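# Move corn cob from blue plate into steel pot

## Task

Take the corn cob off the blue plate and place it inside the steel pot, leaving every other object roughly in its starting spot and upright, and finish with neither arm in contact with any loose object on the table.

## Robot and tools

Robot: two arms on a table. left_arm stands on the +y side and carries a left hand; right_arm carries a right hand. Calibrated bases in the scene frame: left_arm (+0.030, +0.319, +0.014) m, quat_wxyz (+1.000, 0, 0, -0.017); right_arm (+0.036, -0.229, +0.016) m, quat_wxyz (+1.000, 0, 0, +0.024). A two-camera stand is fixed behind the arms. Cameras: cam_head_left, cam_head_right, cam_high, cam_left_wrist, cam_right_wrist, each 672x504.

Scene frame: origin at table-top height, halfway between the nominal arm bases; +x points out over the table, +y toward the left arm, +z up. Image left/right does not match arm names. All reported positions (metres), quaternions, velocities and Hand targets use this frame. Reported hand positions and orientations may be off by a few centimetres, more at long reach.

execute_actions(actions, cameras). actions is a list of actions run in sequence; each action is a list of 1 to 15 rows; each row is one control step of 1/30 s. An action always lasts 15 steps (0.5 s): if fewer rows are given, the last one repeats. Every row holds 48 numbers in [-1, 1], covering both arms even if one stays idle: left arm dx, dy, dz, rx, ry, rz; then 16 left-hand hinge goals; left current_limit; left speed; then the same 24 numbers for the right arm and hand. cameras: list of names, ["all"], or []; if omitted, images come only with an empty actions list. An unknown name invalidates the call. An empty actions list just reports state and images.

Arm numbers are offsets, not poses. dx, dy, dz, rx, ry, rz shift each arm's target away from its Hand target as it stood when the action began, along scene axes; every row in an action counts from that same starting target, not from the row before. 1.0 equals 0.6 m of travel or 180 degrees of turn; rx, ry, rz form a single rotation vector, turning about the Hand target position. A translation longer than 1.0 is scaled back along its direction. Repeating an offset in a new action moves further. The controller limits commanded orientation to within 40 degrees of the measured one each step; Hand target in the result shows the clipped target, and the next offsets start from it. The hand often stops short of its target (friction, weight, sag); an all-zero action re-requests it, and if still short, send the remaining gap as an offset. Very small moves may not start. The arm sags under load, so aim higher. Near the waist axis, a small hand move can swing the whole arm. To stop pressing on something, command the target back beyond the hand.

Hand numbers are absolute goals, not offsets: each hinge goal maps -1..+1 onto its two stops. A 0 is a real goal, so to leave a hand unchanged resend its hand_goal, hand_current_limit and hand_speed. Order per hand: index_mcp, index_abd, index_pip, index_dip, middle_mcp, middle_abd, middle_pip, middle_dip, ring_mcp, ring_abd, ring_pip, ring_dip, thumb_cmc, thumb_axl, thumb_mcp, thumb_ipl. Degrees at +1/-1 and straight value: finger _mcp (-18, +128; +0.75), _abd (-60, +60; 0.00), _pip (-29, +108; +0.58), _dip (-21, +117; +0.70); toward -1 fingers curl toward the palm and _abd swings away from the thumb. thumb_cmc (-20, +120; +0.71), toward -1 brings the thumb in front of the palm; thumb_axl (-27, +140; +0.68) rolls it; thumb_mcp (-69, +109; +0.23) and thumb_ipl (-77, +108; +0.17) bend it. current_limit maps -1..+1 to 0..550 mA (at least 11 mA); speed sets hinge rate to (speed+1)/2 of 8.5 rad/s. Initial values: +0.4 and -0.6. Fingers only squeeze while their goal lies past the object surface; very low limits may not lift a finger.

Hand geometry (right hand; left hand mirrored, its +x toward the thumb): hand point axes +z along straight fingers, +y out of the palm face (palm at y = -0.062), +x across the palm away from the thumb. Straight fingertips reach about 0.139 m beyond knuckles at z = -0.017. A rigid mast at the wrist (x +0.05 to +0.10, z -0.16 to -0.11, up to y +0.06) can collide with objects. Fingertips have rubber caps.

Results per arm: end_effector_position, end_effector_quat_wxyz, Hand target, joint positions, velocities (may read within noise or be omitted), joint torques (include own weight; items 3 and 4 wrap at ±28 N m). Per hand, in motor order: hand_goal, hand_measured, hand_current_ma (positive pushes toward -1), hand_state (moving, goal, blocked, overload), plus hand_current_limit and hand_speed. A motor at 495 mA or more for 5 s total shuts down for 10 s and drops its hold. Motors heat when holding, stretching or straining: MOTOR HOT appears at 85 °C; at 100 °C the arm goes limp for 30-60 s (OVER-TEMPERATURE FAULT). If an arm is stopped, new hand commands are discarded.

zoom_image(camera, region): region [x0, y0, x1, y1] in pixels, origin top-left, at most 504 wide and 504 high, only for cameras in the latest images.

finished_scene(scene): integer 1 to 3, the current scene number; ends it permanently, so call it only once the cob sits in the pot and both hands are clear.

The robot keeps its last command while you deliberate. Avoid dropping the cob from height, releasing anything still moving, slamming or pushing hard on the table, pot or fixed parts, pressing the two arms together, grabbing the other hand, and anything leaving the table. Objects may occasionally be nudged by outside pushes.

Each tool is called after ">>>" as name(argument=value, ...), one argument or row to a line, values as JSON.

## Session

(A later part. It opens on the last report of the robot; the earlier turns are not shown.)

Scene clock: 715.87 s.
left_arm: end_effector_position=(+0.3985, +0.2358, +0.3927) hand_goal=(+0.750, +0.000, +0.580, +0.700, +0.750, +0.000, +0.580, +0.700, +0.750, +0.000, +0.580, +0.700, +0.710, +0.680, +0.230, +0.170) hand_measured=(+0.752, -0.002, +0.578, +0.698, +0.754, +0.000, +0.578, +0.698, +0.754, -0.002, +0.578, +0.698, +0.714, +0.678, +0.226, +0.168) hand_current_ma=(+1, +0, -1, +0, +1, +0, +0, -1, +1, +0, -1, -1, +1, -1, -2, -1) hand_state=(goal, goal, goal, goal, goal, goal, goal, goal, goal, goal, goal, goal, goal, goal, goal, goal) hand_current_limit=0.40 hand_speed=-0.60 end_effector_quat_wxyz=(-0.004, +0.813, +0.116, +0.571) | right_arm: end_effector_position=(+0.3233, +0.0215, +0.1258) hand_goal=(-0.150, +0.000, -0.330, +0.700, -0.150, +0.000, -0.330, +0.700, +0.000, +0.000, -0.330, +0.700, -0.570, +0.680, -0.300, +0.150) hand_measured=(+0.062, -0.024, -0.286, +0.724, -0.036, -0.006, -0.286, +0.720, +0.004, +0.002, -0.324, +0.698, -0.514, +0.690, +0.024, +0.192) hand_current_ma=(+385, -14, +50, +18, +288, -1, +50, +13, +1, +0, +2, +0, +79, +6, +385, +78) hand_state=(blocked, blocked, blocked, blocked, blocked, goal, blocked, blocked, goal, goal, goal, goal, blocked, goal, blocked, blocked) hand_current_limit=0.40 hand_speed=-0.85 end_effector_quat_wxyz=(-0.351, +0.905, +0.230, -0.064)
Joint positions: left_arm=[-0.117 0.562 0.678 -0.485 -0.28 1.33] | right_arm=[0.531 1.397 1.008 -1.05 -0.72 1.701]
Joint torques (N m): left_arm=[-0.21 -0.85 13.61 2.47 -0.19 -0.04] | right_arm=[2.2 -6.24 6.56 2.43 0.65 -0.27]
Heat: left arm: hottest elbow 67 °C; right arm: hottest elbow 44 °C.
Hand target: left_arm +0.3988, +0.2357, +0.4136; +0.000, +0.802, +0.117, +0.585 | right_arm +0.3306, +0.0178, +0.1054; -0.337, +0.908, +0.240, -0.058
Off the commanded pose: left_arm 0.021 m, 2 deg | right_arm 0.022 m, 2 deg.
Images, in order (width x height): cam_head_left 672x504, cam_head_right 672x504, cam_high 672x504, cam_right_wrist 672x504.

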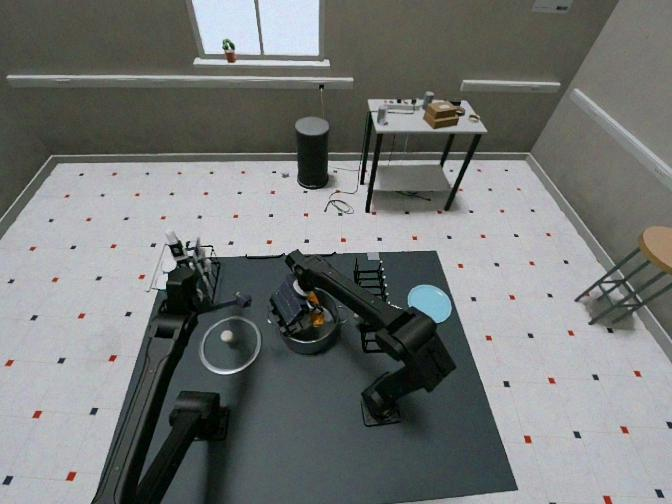

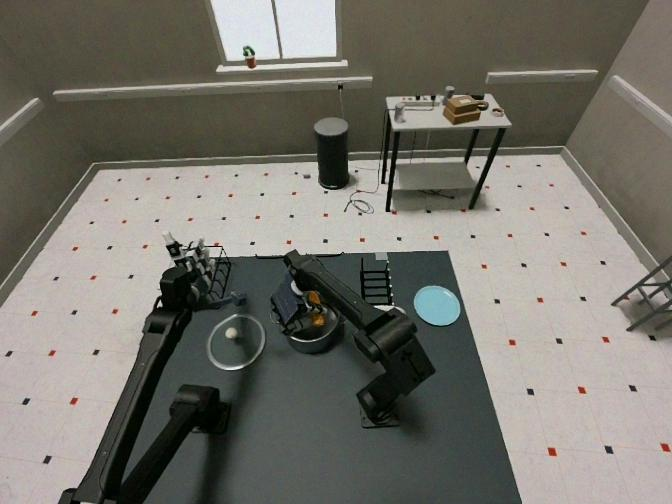

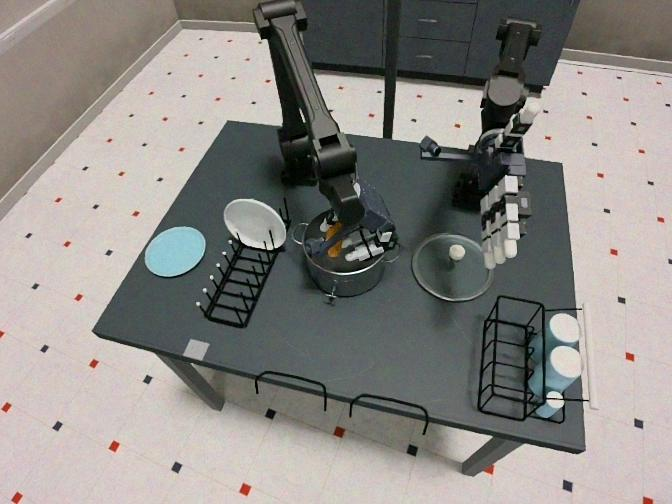

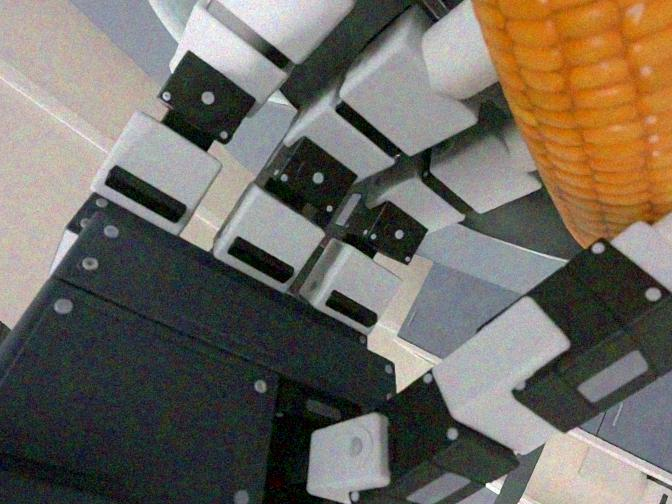

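>>> execute_actions(
  actions=[
    [[0,0,0,0,0,0,0.75,0,0.58,0.7,0.75,0,0.58,0.7,0.75,0,0.58,0.7,0.71,0.68,0.23,0.17,0.4,-0.6,0,-0.02,0.08,0,0,0,-0.15,0,-0.33,0.7,-0.15,0,-0.33,0.7,0.0,0,-0.33,0.7,-0.57,0.68,-0.3,0.15,0.4,-0.85]],
    [[0,0,0,0,0,0,0.75,0,0.58,0.7,0.75,0,0.58,0.7,0.75,0,0.58,0.7,0.71,0.68,0.23,0.17,0.4,-0.6,0,-0.03,-0.02,0,0,0,-0.15,0,-0.33,0.7,-0.15,0,-0.33,0.7,0.0,0,-0.33,0.7,-0.57,0.68,-0.3,0.15,0.4,-0.85]],
    [[0,0,0,0,0,0,0.75,0,0.58,0.7,0.75,0,0.58,0.7,0.75,0,0.58,0.7,0.71,0.68,0.23,0.17,0.4,-0.6,0,0,-0.08,0,0,0,-0.15,0,-0.33,0.7,-0.15,0,-0.33,0.7,0.0,0,-0.33,0.7,-0.57,0.68,-0.3,0.15,0.4,-0.85]],
  ],
  cameras=["cam_head_left", "cam_head_right", "cam_high", "cam_right_wrist"],
)

>>> zoom_image(
  camera="cam_high",
  region=[242, 132, 442, 332],
)

>>> zoom_image(
  camera="cam_head_left",
  region=[230, 230, 406, 362],
)

Scene clock: 759.03 s.
left_arm: end_effector_position=(+0.3985, +0.2358, +0.3927) hand_goal=(+0.750, +0.000, +0.580, +0.700, +0.750, +0.000, +0.580, +0.700, +0.750, +0.000, +0.580, +0.700, +0.710, +0.680, +0.230, +0.170) hand_measured=(+0.752, -0.002, +0.578, +0.698, +0.754, +0.000, +0.578, +0.698, +0.754, -0.002, +0.578, +0.698, +0.714, +0.678, +0.226, +0.168) hand_current_ma=(+1, +0, -1, +0, +1, +0, +0, -1, +1, +0, -1, -1, +1, -1, -2, -1) hand_state=(goal, goal, goal, goal, goal, goal, goal, goal, goal, goal, goal, goal, goal, goal, goal, goal) hand_current_limit=0.40 hand_speed=-0.60 end_effector_quat_wxyz=(-0.004, +0.813, +0.116, +0.571) | right_arm: end_effector_position=(+0.3257, -0.0118, +0.0922) hand_goal=(-0.150, +0.000, -0.330, +0.700, -0.150, +0.000, -0.330, +0.700, +0.000, +0.000, -0.330, +0.700, -0.570, +0.680, -0.300, +0.150) hand_measured=(+0.062, -0.024, -0.284, +0.724, -0.036, -0.006, -0.286, +0.720, +0.008, +0.002, -0.324, +0.698, -0.514, +0.690, +0.024, +0.192) hand_current_ma=(+385, -14, +52, +19, +288, -1, +50, +13, +3, +0, +2, +0, +79, +6, +385, +79) hand_state=(blocked, blocked, blocked, blocked, blocked, goal, blocked, blocked, goal, goal, goal, goal, blocked, goal, blocked, blocked) hand_current_limit=0.40 hand_speed=-0.85 end_effector_quat_wxyz=(-0.334, +0.910, +0.236, -0.067)
Joint positions: left_arm=[-0.117 0.562 0.678 -0.485 -0.28 1.33] | right_arm=[0.47 1.417 0.938 -1.037 -0.694 1.6]
Joint torques (N m): left_arm=[-0.21 -0.85 13.6 2.47 -0.19 -0.04] | right_arm=[1.67 -9.11 7.9 1.06 -0.53 -0.14]
Heat: left arm: hottest elbow 67 °C; right arm: hottest elbow 40 °C.
Hand target: left_arm +0.3988, +0.2357, +0.4136; +0.000, +0.802, +0.117, +0.585 | right_arm +0.3308, -0.0121, +0.0935; -0.337, +0.908, +0.240, -0.058
Off the commanded pose: left_arm 0.021 m, 2 deg | right_arm 0.005 m, 1 deg.
Images, in order (width x height): cam_head_left 672x504, cam_head_right 672x504, cam_high 672x504, cam_right_wrist 672x504.

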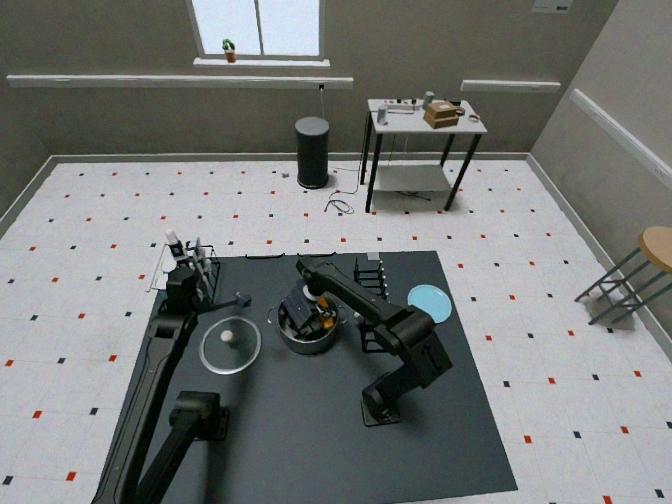

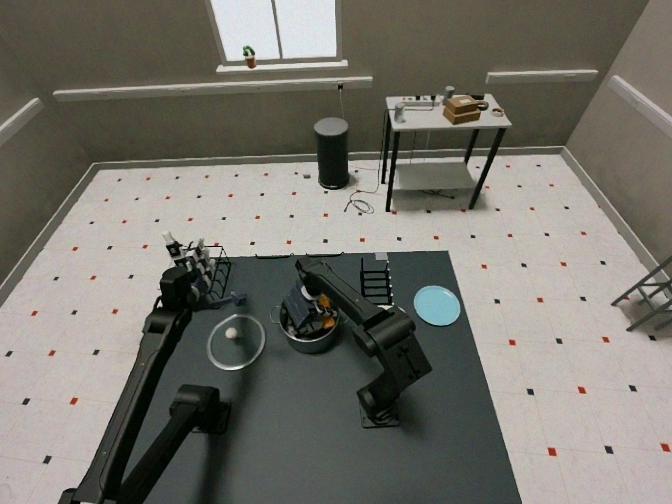

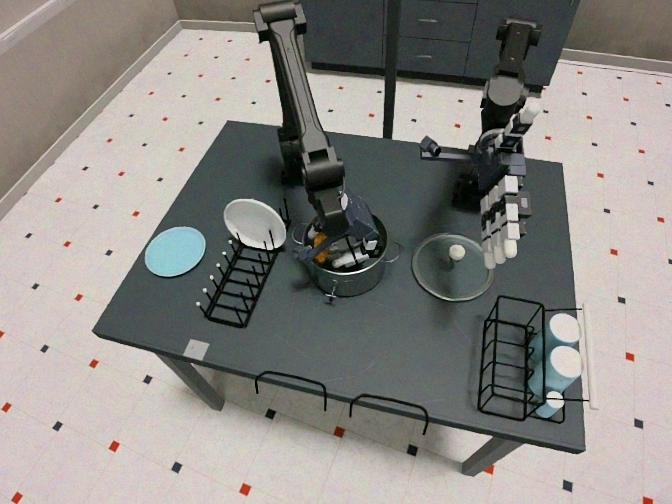

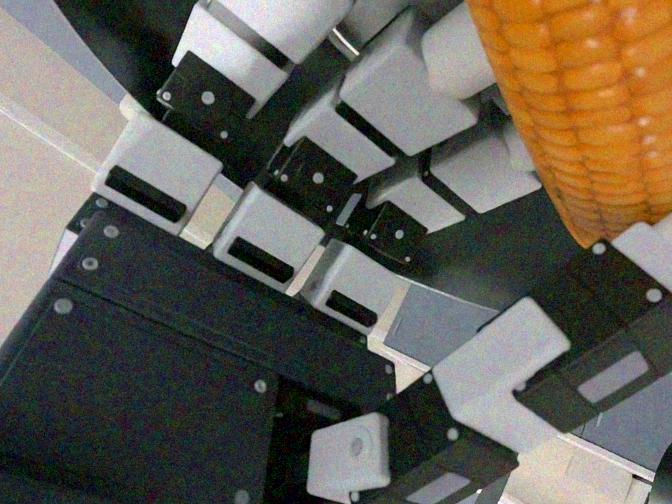

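Scaled by 2.520 from the camera's 672x504 image, which has a finer 960x720 frame.

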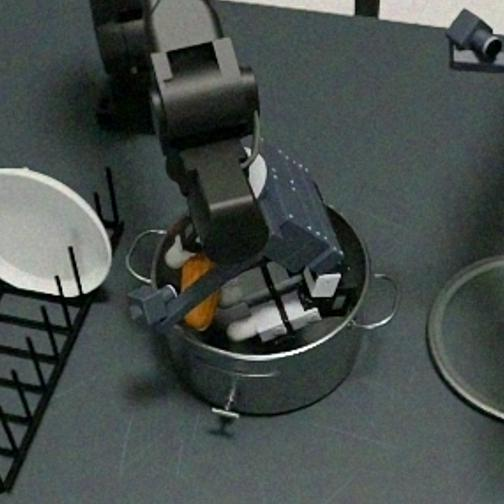

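Scaled by 2.864 from the camera's 672x504 image, which has a finer 960x720 frame.

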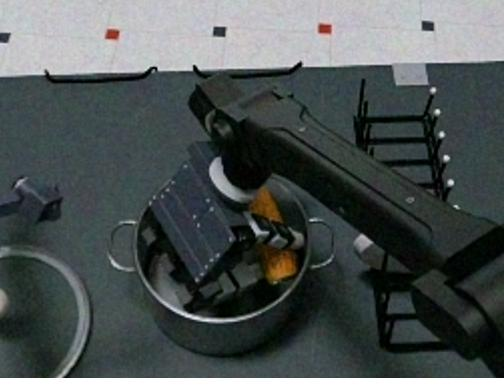

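>>> execute_actions(
  actions=[
    [[0,0,0,0,0,0,0.75,0,0.58,0.7,0.75,0,0.58,0.7,0.75,0,0.58,0.7,0.71,0.68,0.23,0.17,0.4,-0.6,0,0.015,0,-0.05,-0.0235,0,-0.15,0,-0.33,0.7,-0.15,0,-0.33,0.7,0.0,0,-0.33,0.7,-0.57,0.68,-0.3,0.15,0.4,-0.85]],
    [[0,0,0,0,0,0,0.75,0,0.58,0.7,0.75,0,0.58,0.7,0.75,0,0.58,0.7,0.71,0.68,0.23,0.17,0.4,-0.6,0,0,-0.055,0,0,0,-0.15,0,-0.33,0.7,-0.15,0,-0.33,0.7,0.0,0,-0.33,0.7,-0.57,0.68,-0.3,0.15,0.4,-0.85]],
  ],
  cameras=["cam_head_left", "cam_head_right", "cam_high", "cam_right_wrist"],
)

>>> zoom_image(
  camera="cam_high",
  region=[262, 172, 402, 312],
)

>>> zoom_image(
  camera="cam_head_left",
  region=[230, 230, 406, 362],
)

Scene clock: 792.70 s.
left_arm: end_effector_position=(+0.3985, +0.2358, +0.3927) hand_goal=(+0.750, +0.000, +0.580, +0.700, +0.750, +0.000, +0.580, +0.700, +0.750, +0.000, +0.580, +0.700, +0.710, +0.680, +0.230, +0.170) hand_measured=(+0.752, -0.002, +0.578, +0.698, +0.754, +0.000, +0.578, +0.698, +0.754, -0.002, +0.578, +0.698, +0.714, +0.678, +0.226, +0.168) hand_current_ma=(+1, +0, -1, +0, +1, +0, +0, -1, +1, +0, -1, -1, +1, -1, -2, -1) hand_state=(goal, goal, goal, goal, goal, goal, goal, goal, goal, goal, goal, goal, goal, goal, goal, goal) hand_current_limit=0.40 hand_speed=-0.60 end_effector_quat_wxyz=(-0.004, +0.813, +0.116, +0.571) | right_arm: end_effector_position=(+0.3303, -0.0104, +0.0611) hand_goal=(-0.150, +0.000, -0.330, +0.700, -0.150, +0.000, -0.330, +0.700, +0.000, +0.000, -0.330, +0.700, -0.570, +0.680, -0.300, +0.150) hand_measured=(+0.062, -0.024, -0.280, +0.728, -0.036, -0.006, -0.284, +0.720, +0.002, +0.002, -0.324, +0.698, -0.514, +0.690, +0.022, +0.192) hand_current_ma=(+385, -15, +61, +22, +288, -1, +52, +14, +0, +0, +2, +0, +80, +6, +385, +79) hand_state=(blocked, blocked, blocked, blocked, blocked, goal, blocked, blocked, goal, goal, goal, goal, blocked, goal, blocked, blocked) hand_current_limit=0.40 hand_speed=-0.85 end_effector_quat_wxyz=(-0.252, +0.935, +0.244, -0.048)
Joint positions: left_arm=[-0.117 0.562 0.678 -0.485 -0.28 1.33] | right_arm=[0.556 1.466 0.91 -0.924 -0.511 1.688]
Joint torques (N m): left_arm=[-0.21 -0.85 13.6 2.47 -0.19 -0.04] | right_arm=[3.43 -8.94 7.73 1.55 -0.44 0.11]
Heat: left arm: hottest elbow 68 °C; right arm: hottest elbow 40 °C.
Hand target: left_arm +0.3988, +0.2357, +0.4136; +0.000, +0.802, +0.117, +0.585 | right_arm +0.3307, -0.0032, +0.0604; -0.256, +0.934, +0.247, -0.043
Off the commanded pose: left_arm 0.021 m, 2 deg | right_arm 0.007 m, 1 deg.
Images, in order (width x height): cam_head_left 672x504, cam_head_right 672x504, cam_high 672x504, cam_right_wrist 672x504.

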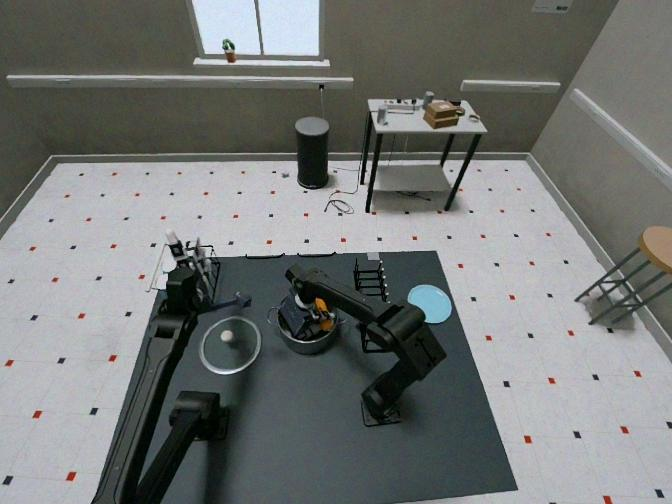

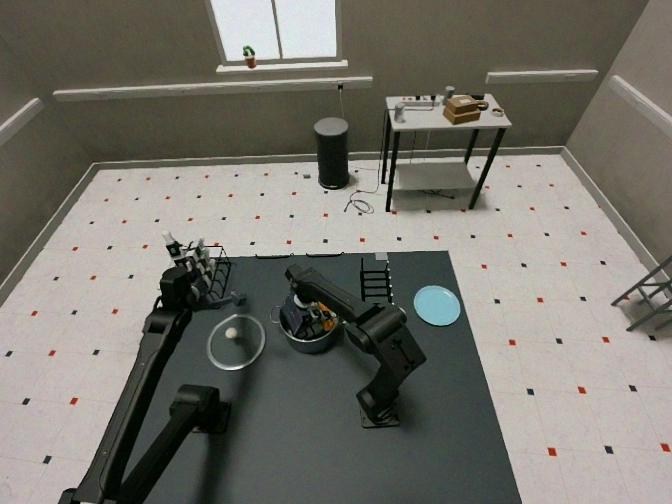

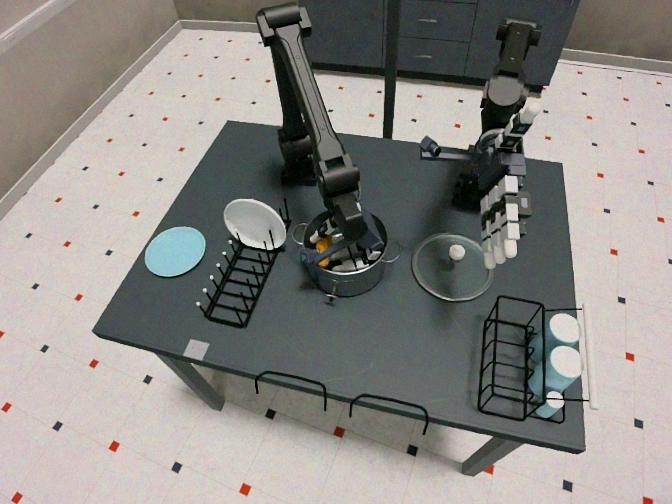

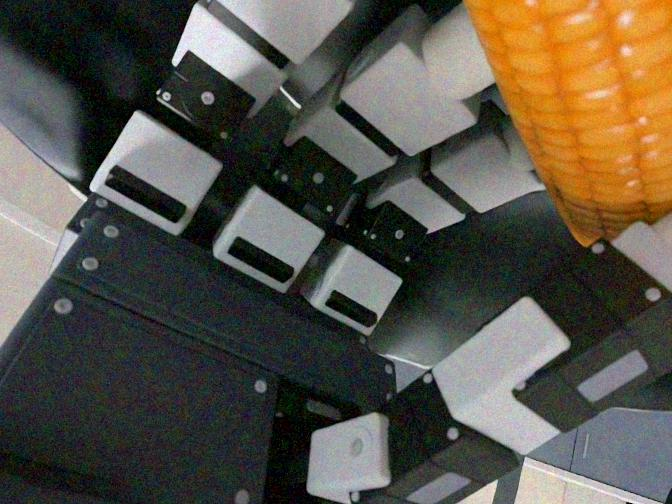

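Scaled by 3.600 from the camera's 672x504 image, which has a finer 960x720 frame.

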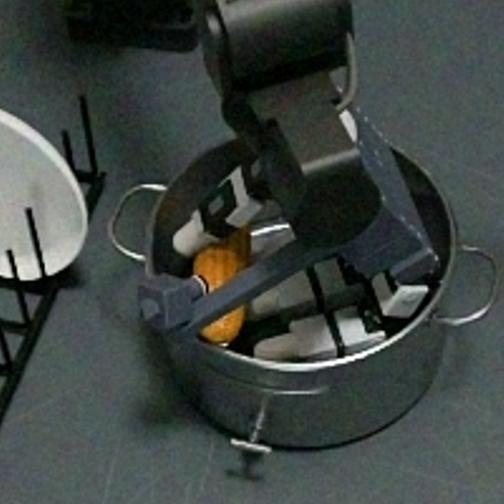

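Scaled by 2.864 from the camera's 672x504 image, which has a finer 960x720 frame.

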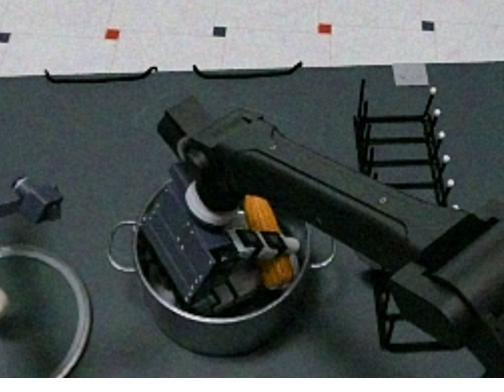

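>>> execute_actions(
  actions=[
    [[0,0,0,0,0,0,0.75,0,0.58,0.7,0.75,0,0.58,0.7,0.75,0,0.58,0.7,0.71,0.68,0.23,0.17,0.4,-0.6,0,0.01,-0.02,0,0,0,-0.05,0,-0.31,0.7,-0.1,0,-0.31,0.7,0.0,0,-0.33,0.7,-0.57,0.68,-0.1,0.15,0.4,-0.85]],
    [[0,0,0,0,0,0,0.75,0,0.58,0.7,0.75,0,0.58,0.7,0.75,0,0.58,0.7,0.71,0.68,0.23,0.17,0.4,-0.6,0,0,0,0,0,0,0.06,0,-0.28,0.7,-0.03,0,-0.28,0.7,0.0,0,-0.3,0.7,-0.57,0.68,0.2,0.17,0.4,-0.9]],
  ],
  cameras=["cam_head_left", "cam_head_right", "cam_high", "cam_right_wrist"],
)

>>> zoom_image(
  camera="cam_high",
  region=[262, 172, 402, 312],
)

>>> zoom_image(
  camera="cam_head_left",
  region=[230, 230, 406, 362],
)

Scene clock: 809.77 s.
left_arm: end_effector_position=(+0.3985, +0.2358, +0.3927) hand_goal=(+0.750, +0.000, +0.580, +0.700, +0.750, +0.000, +0.580, +0.700, +0.750, +0.000, +0.580, +0.700, +0.710, +0.680, +0.230, +0.170) hand_measured=(+0.752, -0.002, +0.578, +0.698, +0.754, +0.000, +0.578, +0.698, +0.754, -0.002, +0.578, +0.698, +0.714, +0.678, +0.226, +0.168) hand_current_ma=(+1, +0, -1, +0, +1, +0, +0, -1, +1, +0, -1, -1, +1, -1, -2, -1) hand_state=(goal, goal, goal, goal, goal, goal, goal, goal, goal, goal, goal, goal, goal, goal, goal, goal) hand_current_limit=0.40 hand_speed=-0.60 end_effector_quat_wxyz=(-0.004, +0.813, +0.116, +0.571) | right_arm: end_effector_position=(+0.3310, -0.0082, +0.0513) hand_goal=(+0.060, +0.000, -0.280, +0.700, -0.030, +0.000, -0.280, +0.700, +0.000, +0.000, -0.300, +0.700, -0.570, +0.680, +0.200, +0.170) hand_measured=(+0.070, -0.004, -0.274, +0.704, -0.016, -0.004, -0.272, +0.704, +0.002, +0.002, -0.300, +0.698, -0.568, +0.682, +0.184, +0.170) hand_current_ma=(+5, +0, +2, +1, +8, +0, +3, +1, +0, +0, +0, +0, +0, +0, -13, +0) hand_state=(goal, goal, goal, goal, goal, goal, goal, goal, goal, goal, goal, goal, goal, goal, goal, goal) hand_current_limit=0.40 hand_speed=-0.90 end_effector_quat_wxyz=(-0.252, +0.937, +0.239, -0.047)
Joint positions: left_arm=[-0.117 0.562 0.678 -0.485 -0.28 1.33] | right_arm=[0.559 1.485 0.9 -0.888 -0.51 1.704]
Joint torques (N m): left_arm=[-0.21 -0.85 13.61 2.47 -0.19 -0.04] | right_arm=[4.31 -8.47 7.76 1.83 -0.42 0.08]
Heat: left arm: hottest elbow 68 °C; right arm: hottest elbow 40 °C.
Hand target: left_arm +0.3988, +0.2357, +0.4136; +0.000, +0.802, +0.117, +0.585 | right_arm +0.3307, +0.0030, +0.0485; -0.256, +0.933, +0.247, -0.043
Off the commanded pose: left_arm 0.021 m, 2 deg | right_arm 0.012 m, 1 deg.
Images, in order (width x height): cam_head_left 672x504, cam_head_right 672x504, cam_high 672x504, cam_right_wrist 672x504.

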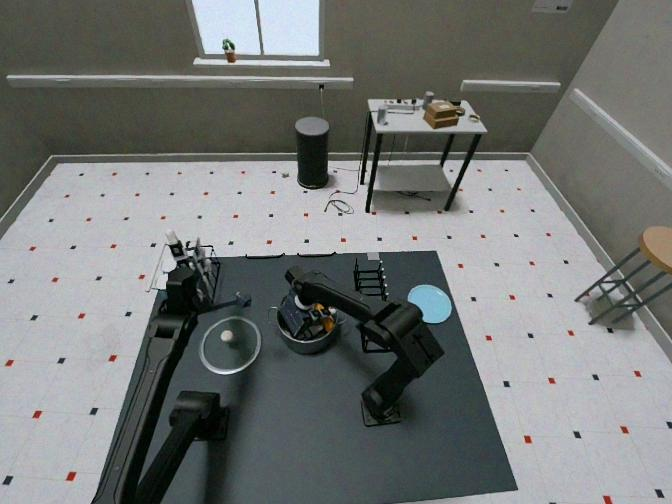

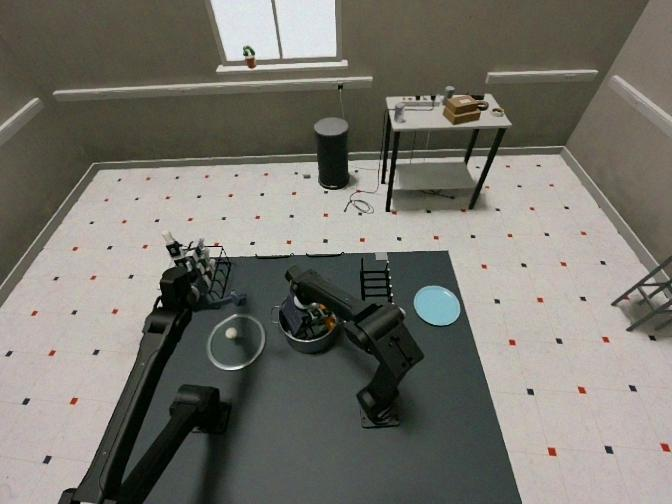

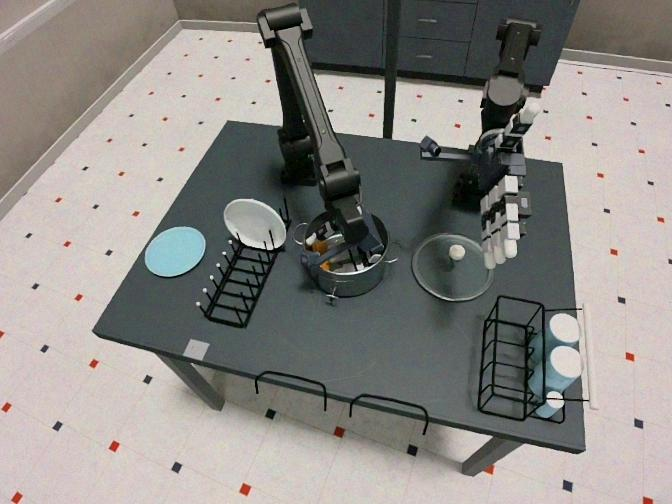

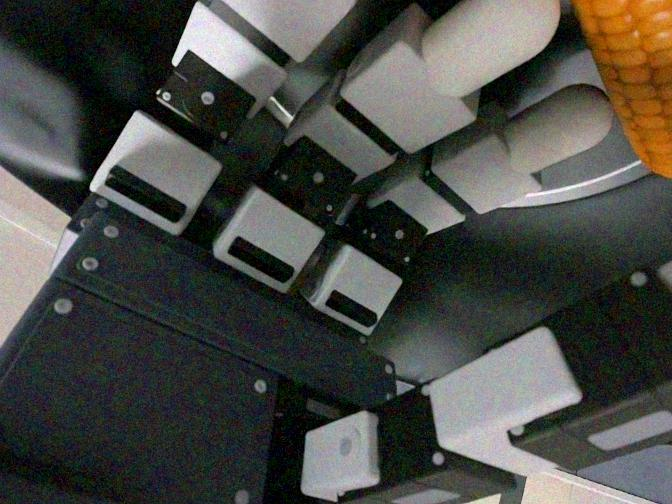

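Scaled by 3.600 from the camera's 672x504 image, which has a finer 960x720 frame.

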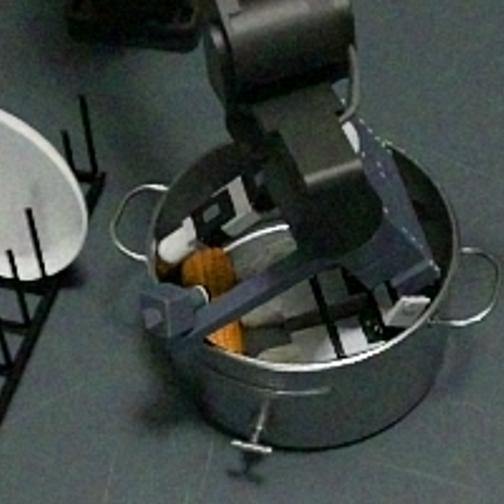

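Scaled by 2.864 from the camera's 672x504 image, which has a finer 960x720 frame.

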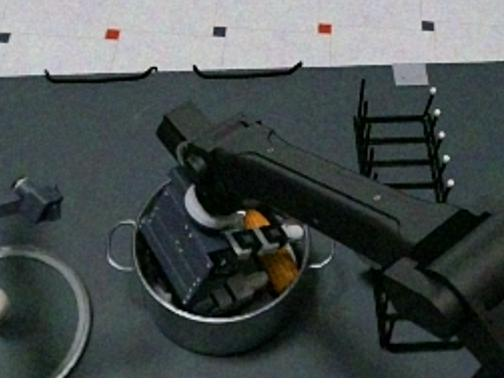

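>>> execute_actions(
  actions=[
    [[0,0,0,0,0,0,0.75,0,0.58,0.7,0.75,0,0.58,0.7,0.75,0,0.58,0.7,0.71,0.68,0.23,0.17,0.4,-0.6,0,-0.018,0.1,0,0,0,0.06,0,-0.28,0.7,-0.03,0,-0.28,0.7,0.0,0,-0.3,0.7,-0.57,0.68,0.2,0.17,0.4,-0.9]],
    [[0,0,0,0,0,0,0.75,0,0.58,0.7,0.75,0,0.58,0.7,0.75,0,0.58,0.7,0.71,0.68,0.23,0.17,0.4,-0.6,0,0,0.3,0,0,0,0.06,0,-0.28,0.7,-0.03,0,-0.28,0.7,0.0,0,-0.3,0.7,-0.57,0.68,0.2,0.17,0.4,-0.9]],
    [[0,0,0,0,0,0,0.75,0,0.58,0.7,0.75,0,0.58,0.7,0.75,0,0.58,0.7,0.71,0.68,0.23,0.17,0.4,-0.6,0,-0.2,0.1,0,0,0,0.06,0,-0.28,0.7,-0.03,0,-0.28,0.7,0.0,0,-0.3,0.7,-0.57,0.68,0.2,0.17,0.4,-0.6]],
  ],
  cameras=["cam_head_left", "cam_head_right", "cam_high", "cam_right_wrist"],
)

>>> zoom_image(
  camera="cam_high",
  region=[262, 172, 402, 312],
)

>>> zoom_image(
  camera="cam_head_left",
  region=[230, 230, 406, 362],
)

Scene clock: 834.97 s.
left_arm: end_effector_position=(+0.3985, +0.2358, +0.3927) hand_goal=(+0.750, +0.000, +0.580, +0.700, +0.750, +0.000, +0.580, +0.700, +0.750, +0.000, +0.580, +0.700, +0.710, +0.680, +0.230, +0.170) hand_measured=(+0.752, -0.002, +0.578, +0.698, +0.754, +0.000, +0.578, +0.698, +0.754, -0.002, +0.578, +0.698, +0.714, +0.678, +0.226, +0.168) hand_current_ma=(+1, +0, -1, +0, +1, +0, +0, -1, +1, +0, -1, -1, +1, -1, -2, -1) hand_state=(goal, goal, goal, goal, goal, goal, goal, goal, goal, goal, goal, goal, goal, goal, goal, goal) hand_current_limit=0.40 hand_speed=-0.60 end_effector_quat_wxyz=(-0.004, +0.813, +0.116, +0.571) | right_arm: end_effector_position=(+0.3196, -0.1274, +0.3294) hand_goal=(+0.060, +0.000, -0.280, +0.700, -0.030, +0.000, -0.280, +0.700, +0.000, +0.000, -0.300, +0.700, -0.570, +0.680, +0.200, +0.170) hand_measured=(+0.066, -0.002, -0.274, +0.704, -0.020, -0.002, -0.274, +0.702, +0.006, +0.000, -0.300, +0.698, -0.570, +0.680, +0.192, +0.166) hand_current_ma=(+1, +0, +2, +1, +4, +0, +2, +1, +2, +0, +0, +0, +0, +0, -3, -1) hand_state=(goal, goal, goal, goal, goal, goal, goal, goal, goal, goal, goal, goal, goal, goal, goal, goal) hand_current_limit=0.40 hand_speed=-0.60 end_effector_quat_wxyz=(-0.240, +0.946, +0.218, +0.010)
Joint positions: left_arm=[-0.117 0.562 0.678 -0.485 -0.28 1.33] | right_arm=[0.289 1.127 1.339 -1.703 -0.48 1.472]
Joint torques (N m): left_arm=[-0.21 -0.85 13.61 2.47 -0.19 -0.04] | right_arm=[1.49 -4.66 12.98 0.5 -0.22 -0.21]
Heat: left arm: hottest elbow 69 °C; right arm: hottest elbow 39 °C.
Hand target: left_arm +0.3988, +0.2357, +0.4136; +0.000, +0.802, +0.117, +0.585 | right_arm +0.3307, -0.1279, +0.3483; -0.256, +0.934, +0.247, -0.043
Off the commanded pose: left_arm 0.021 m, 2 deg | right_arm 0.022 m, 7 deg.
joint sent to its limit (right arm) — joint 4 (wrist pitch), lower limit. The joint targets are off in orientation, not in position.
Images, in order (width x height): cam_head_left 672x504, cam_head_right 672x504, cam_high 672x504, cam_right_wrist 672x504.

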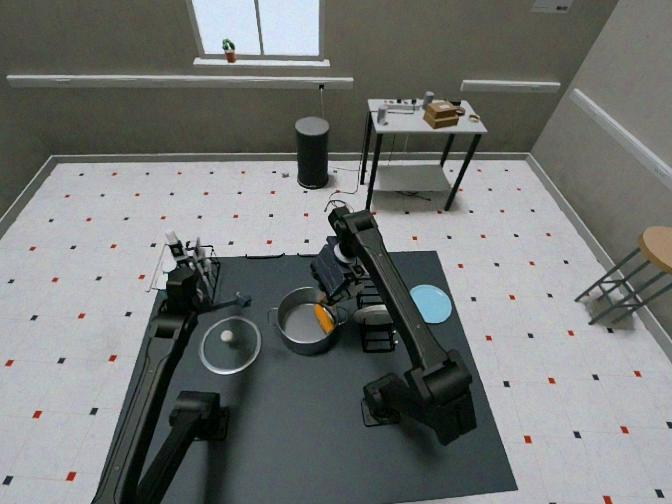

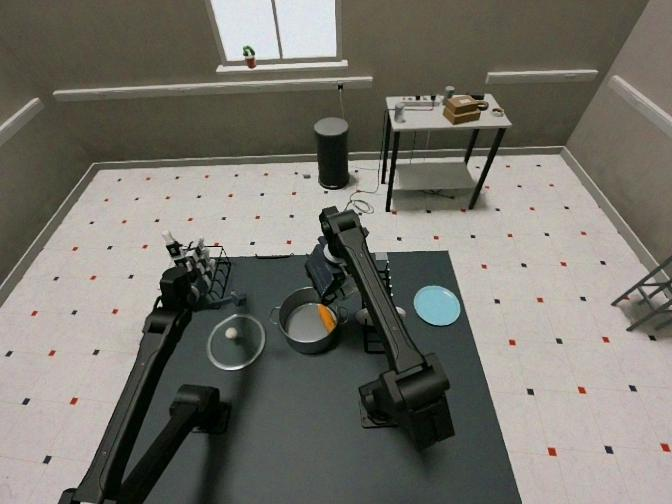

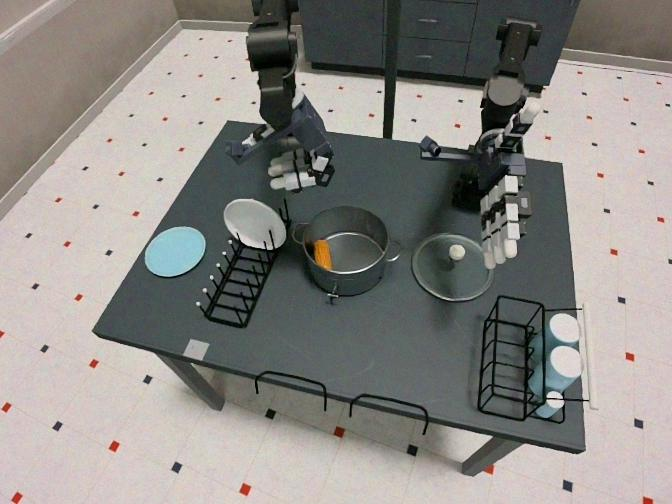

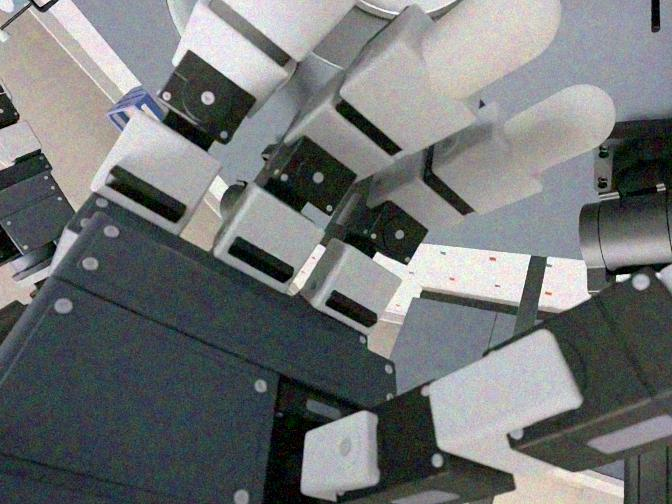

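Scaled by 3.600 from the camera's 672x504 image, which has a finer 960x720 frame.

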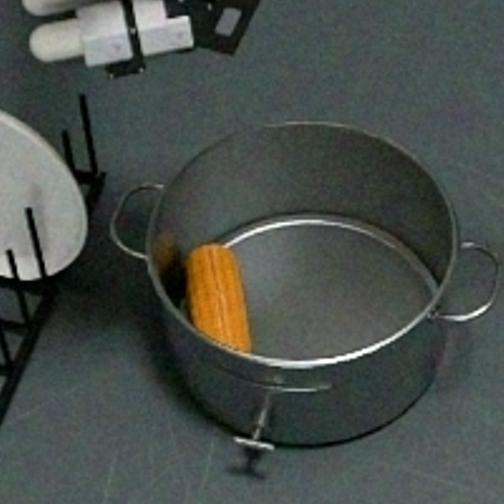

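Scaled by 2.864 from the camera's 672x504 image, which has a finer 960x720 frame.

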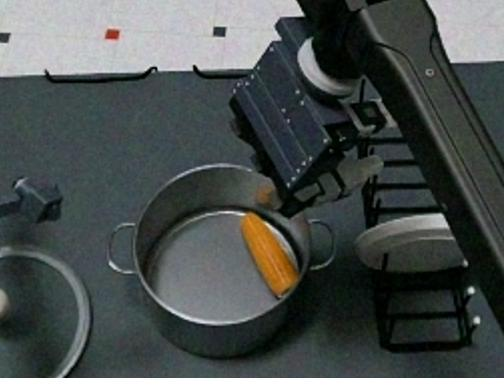

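>>> finished_scene(
  scene=1,
)

The scene is finished: the task was done.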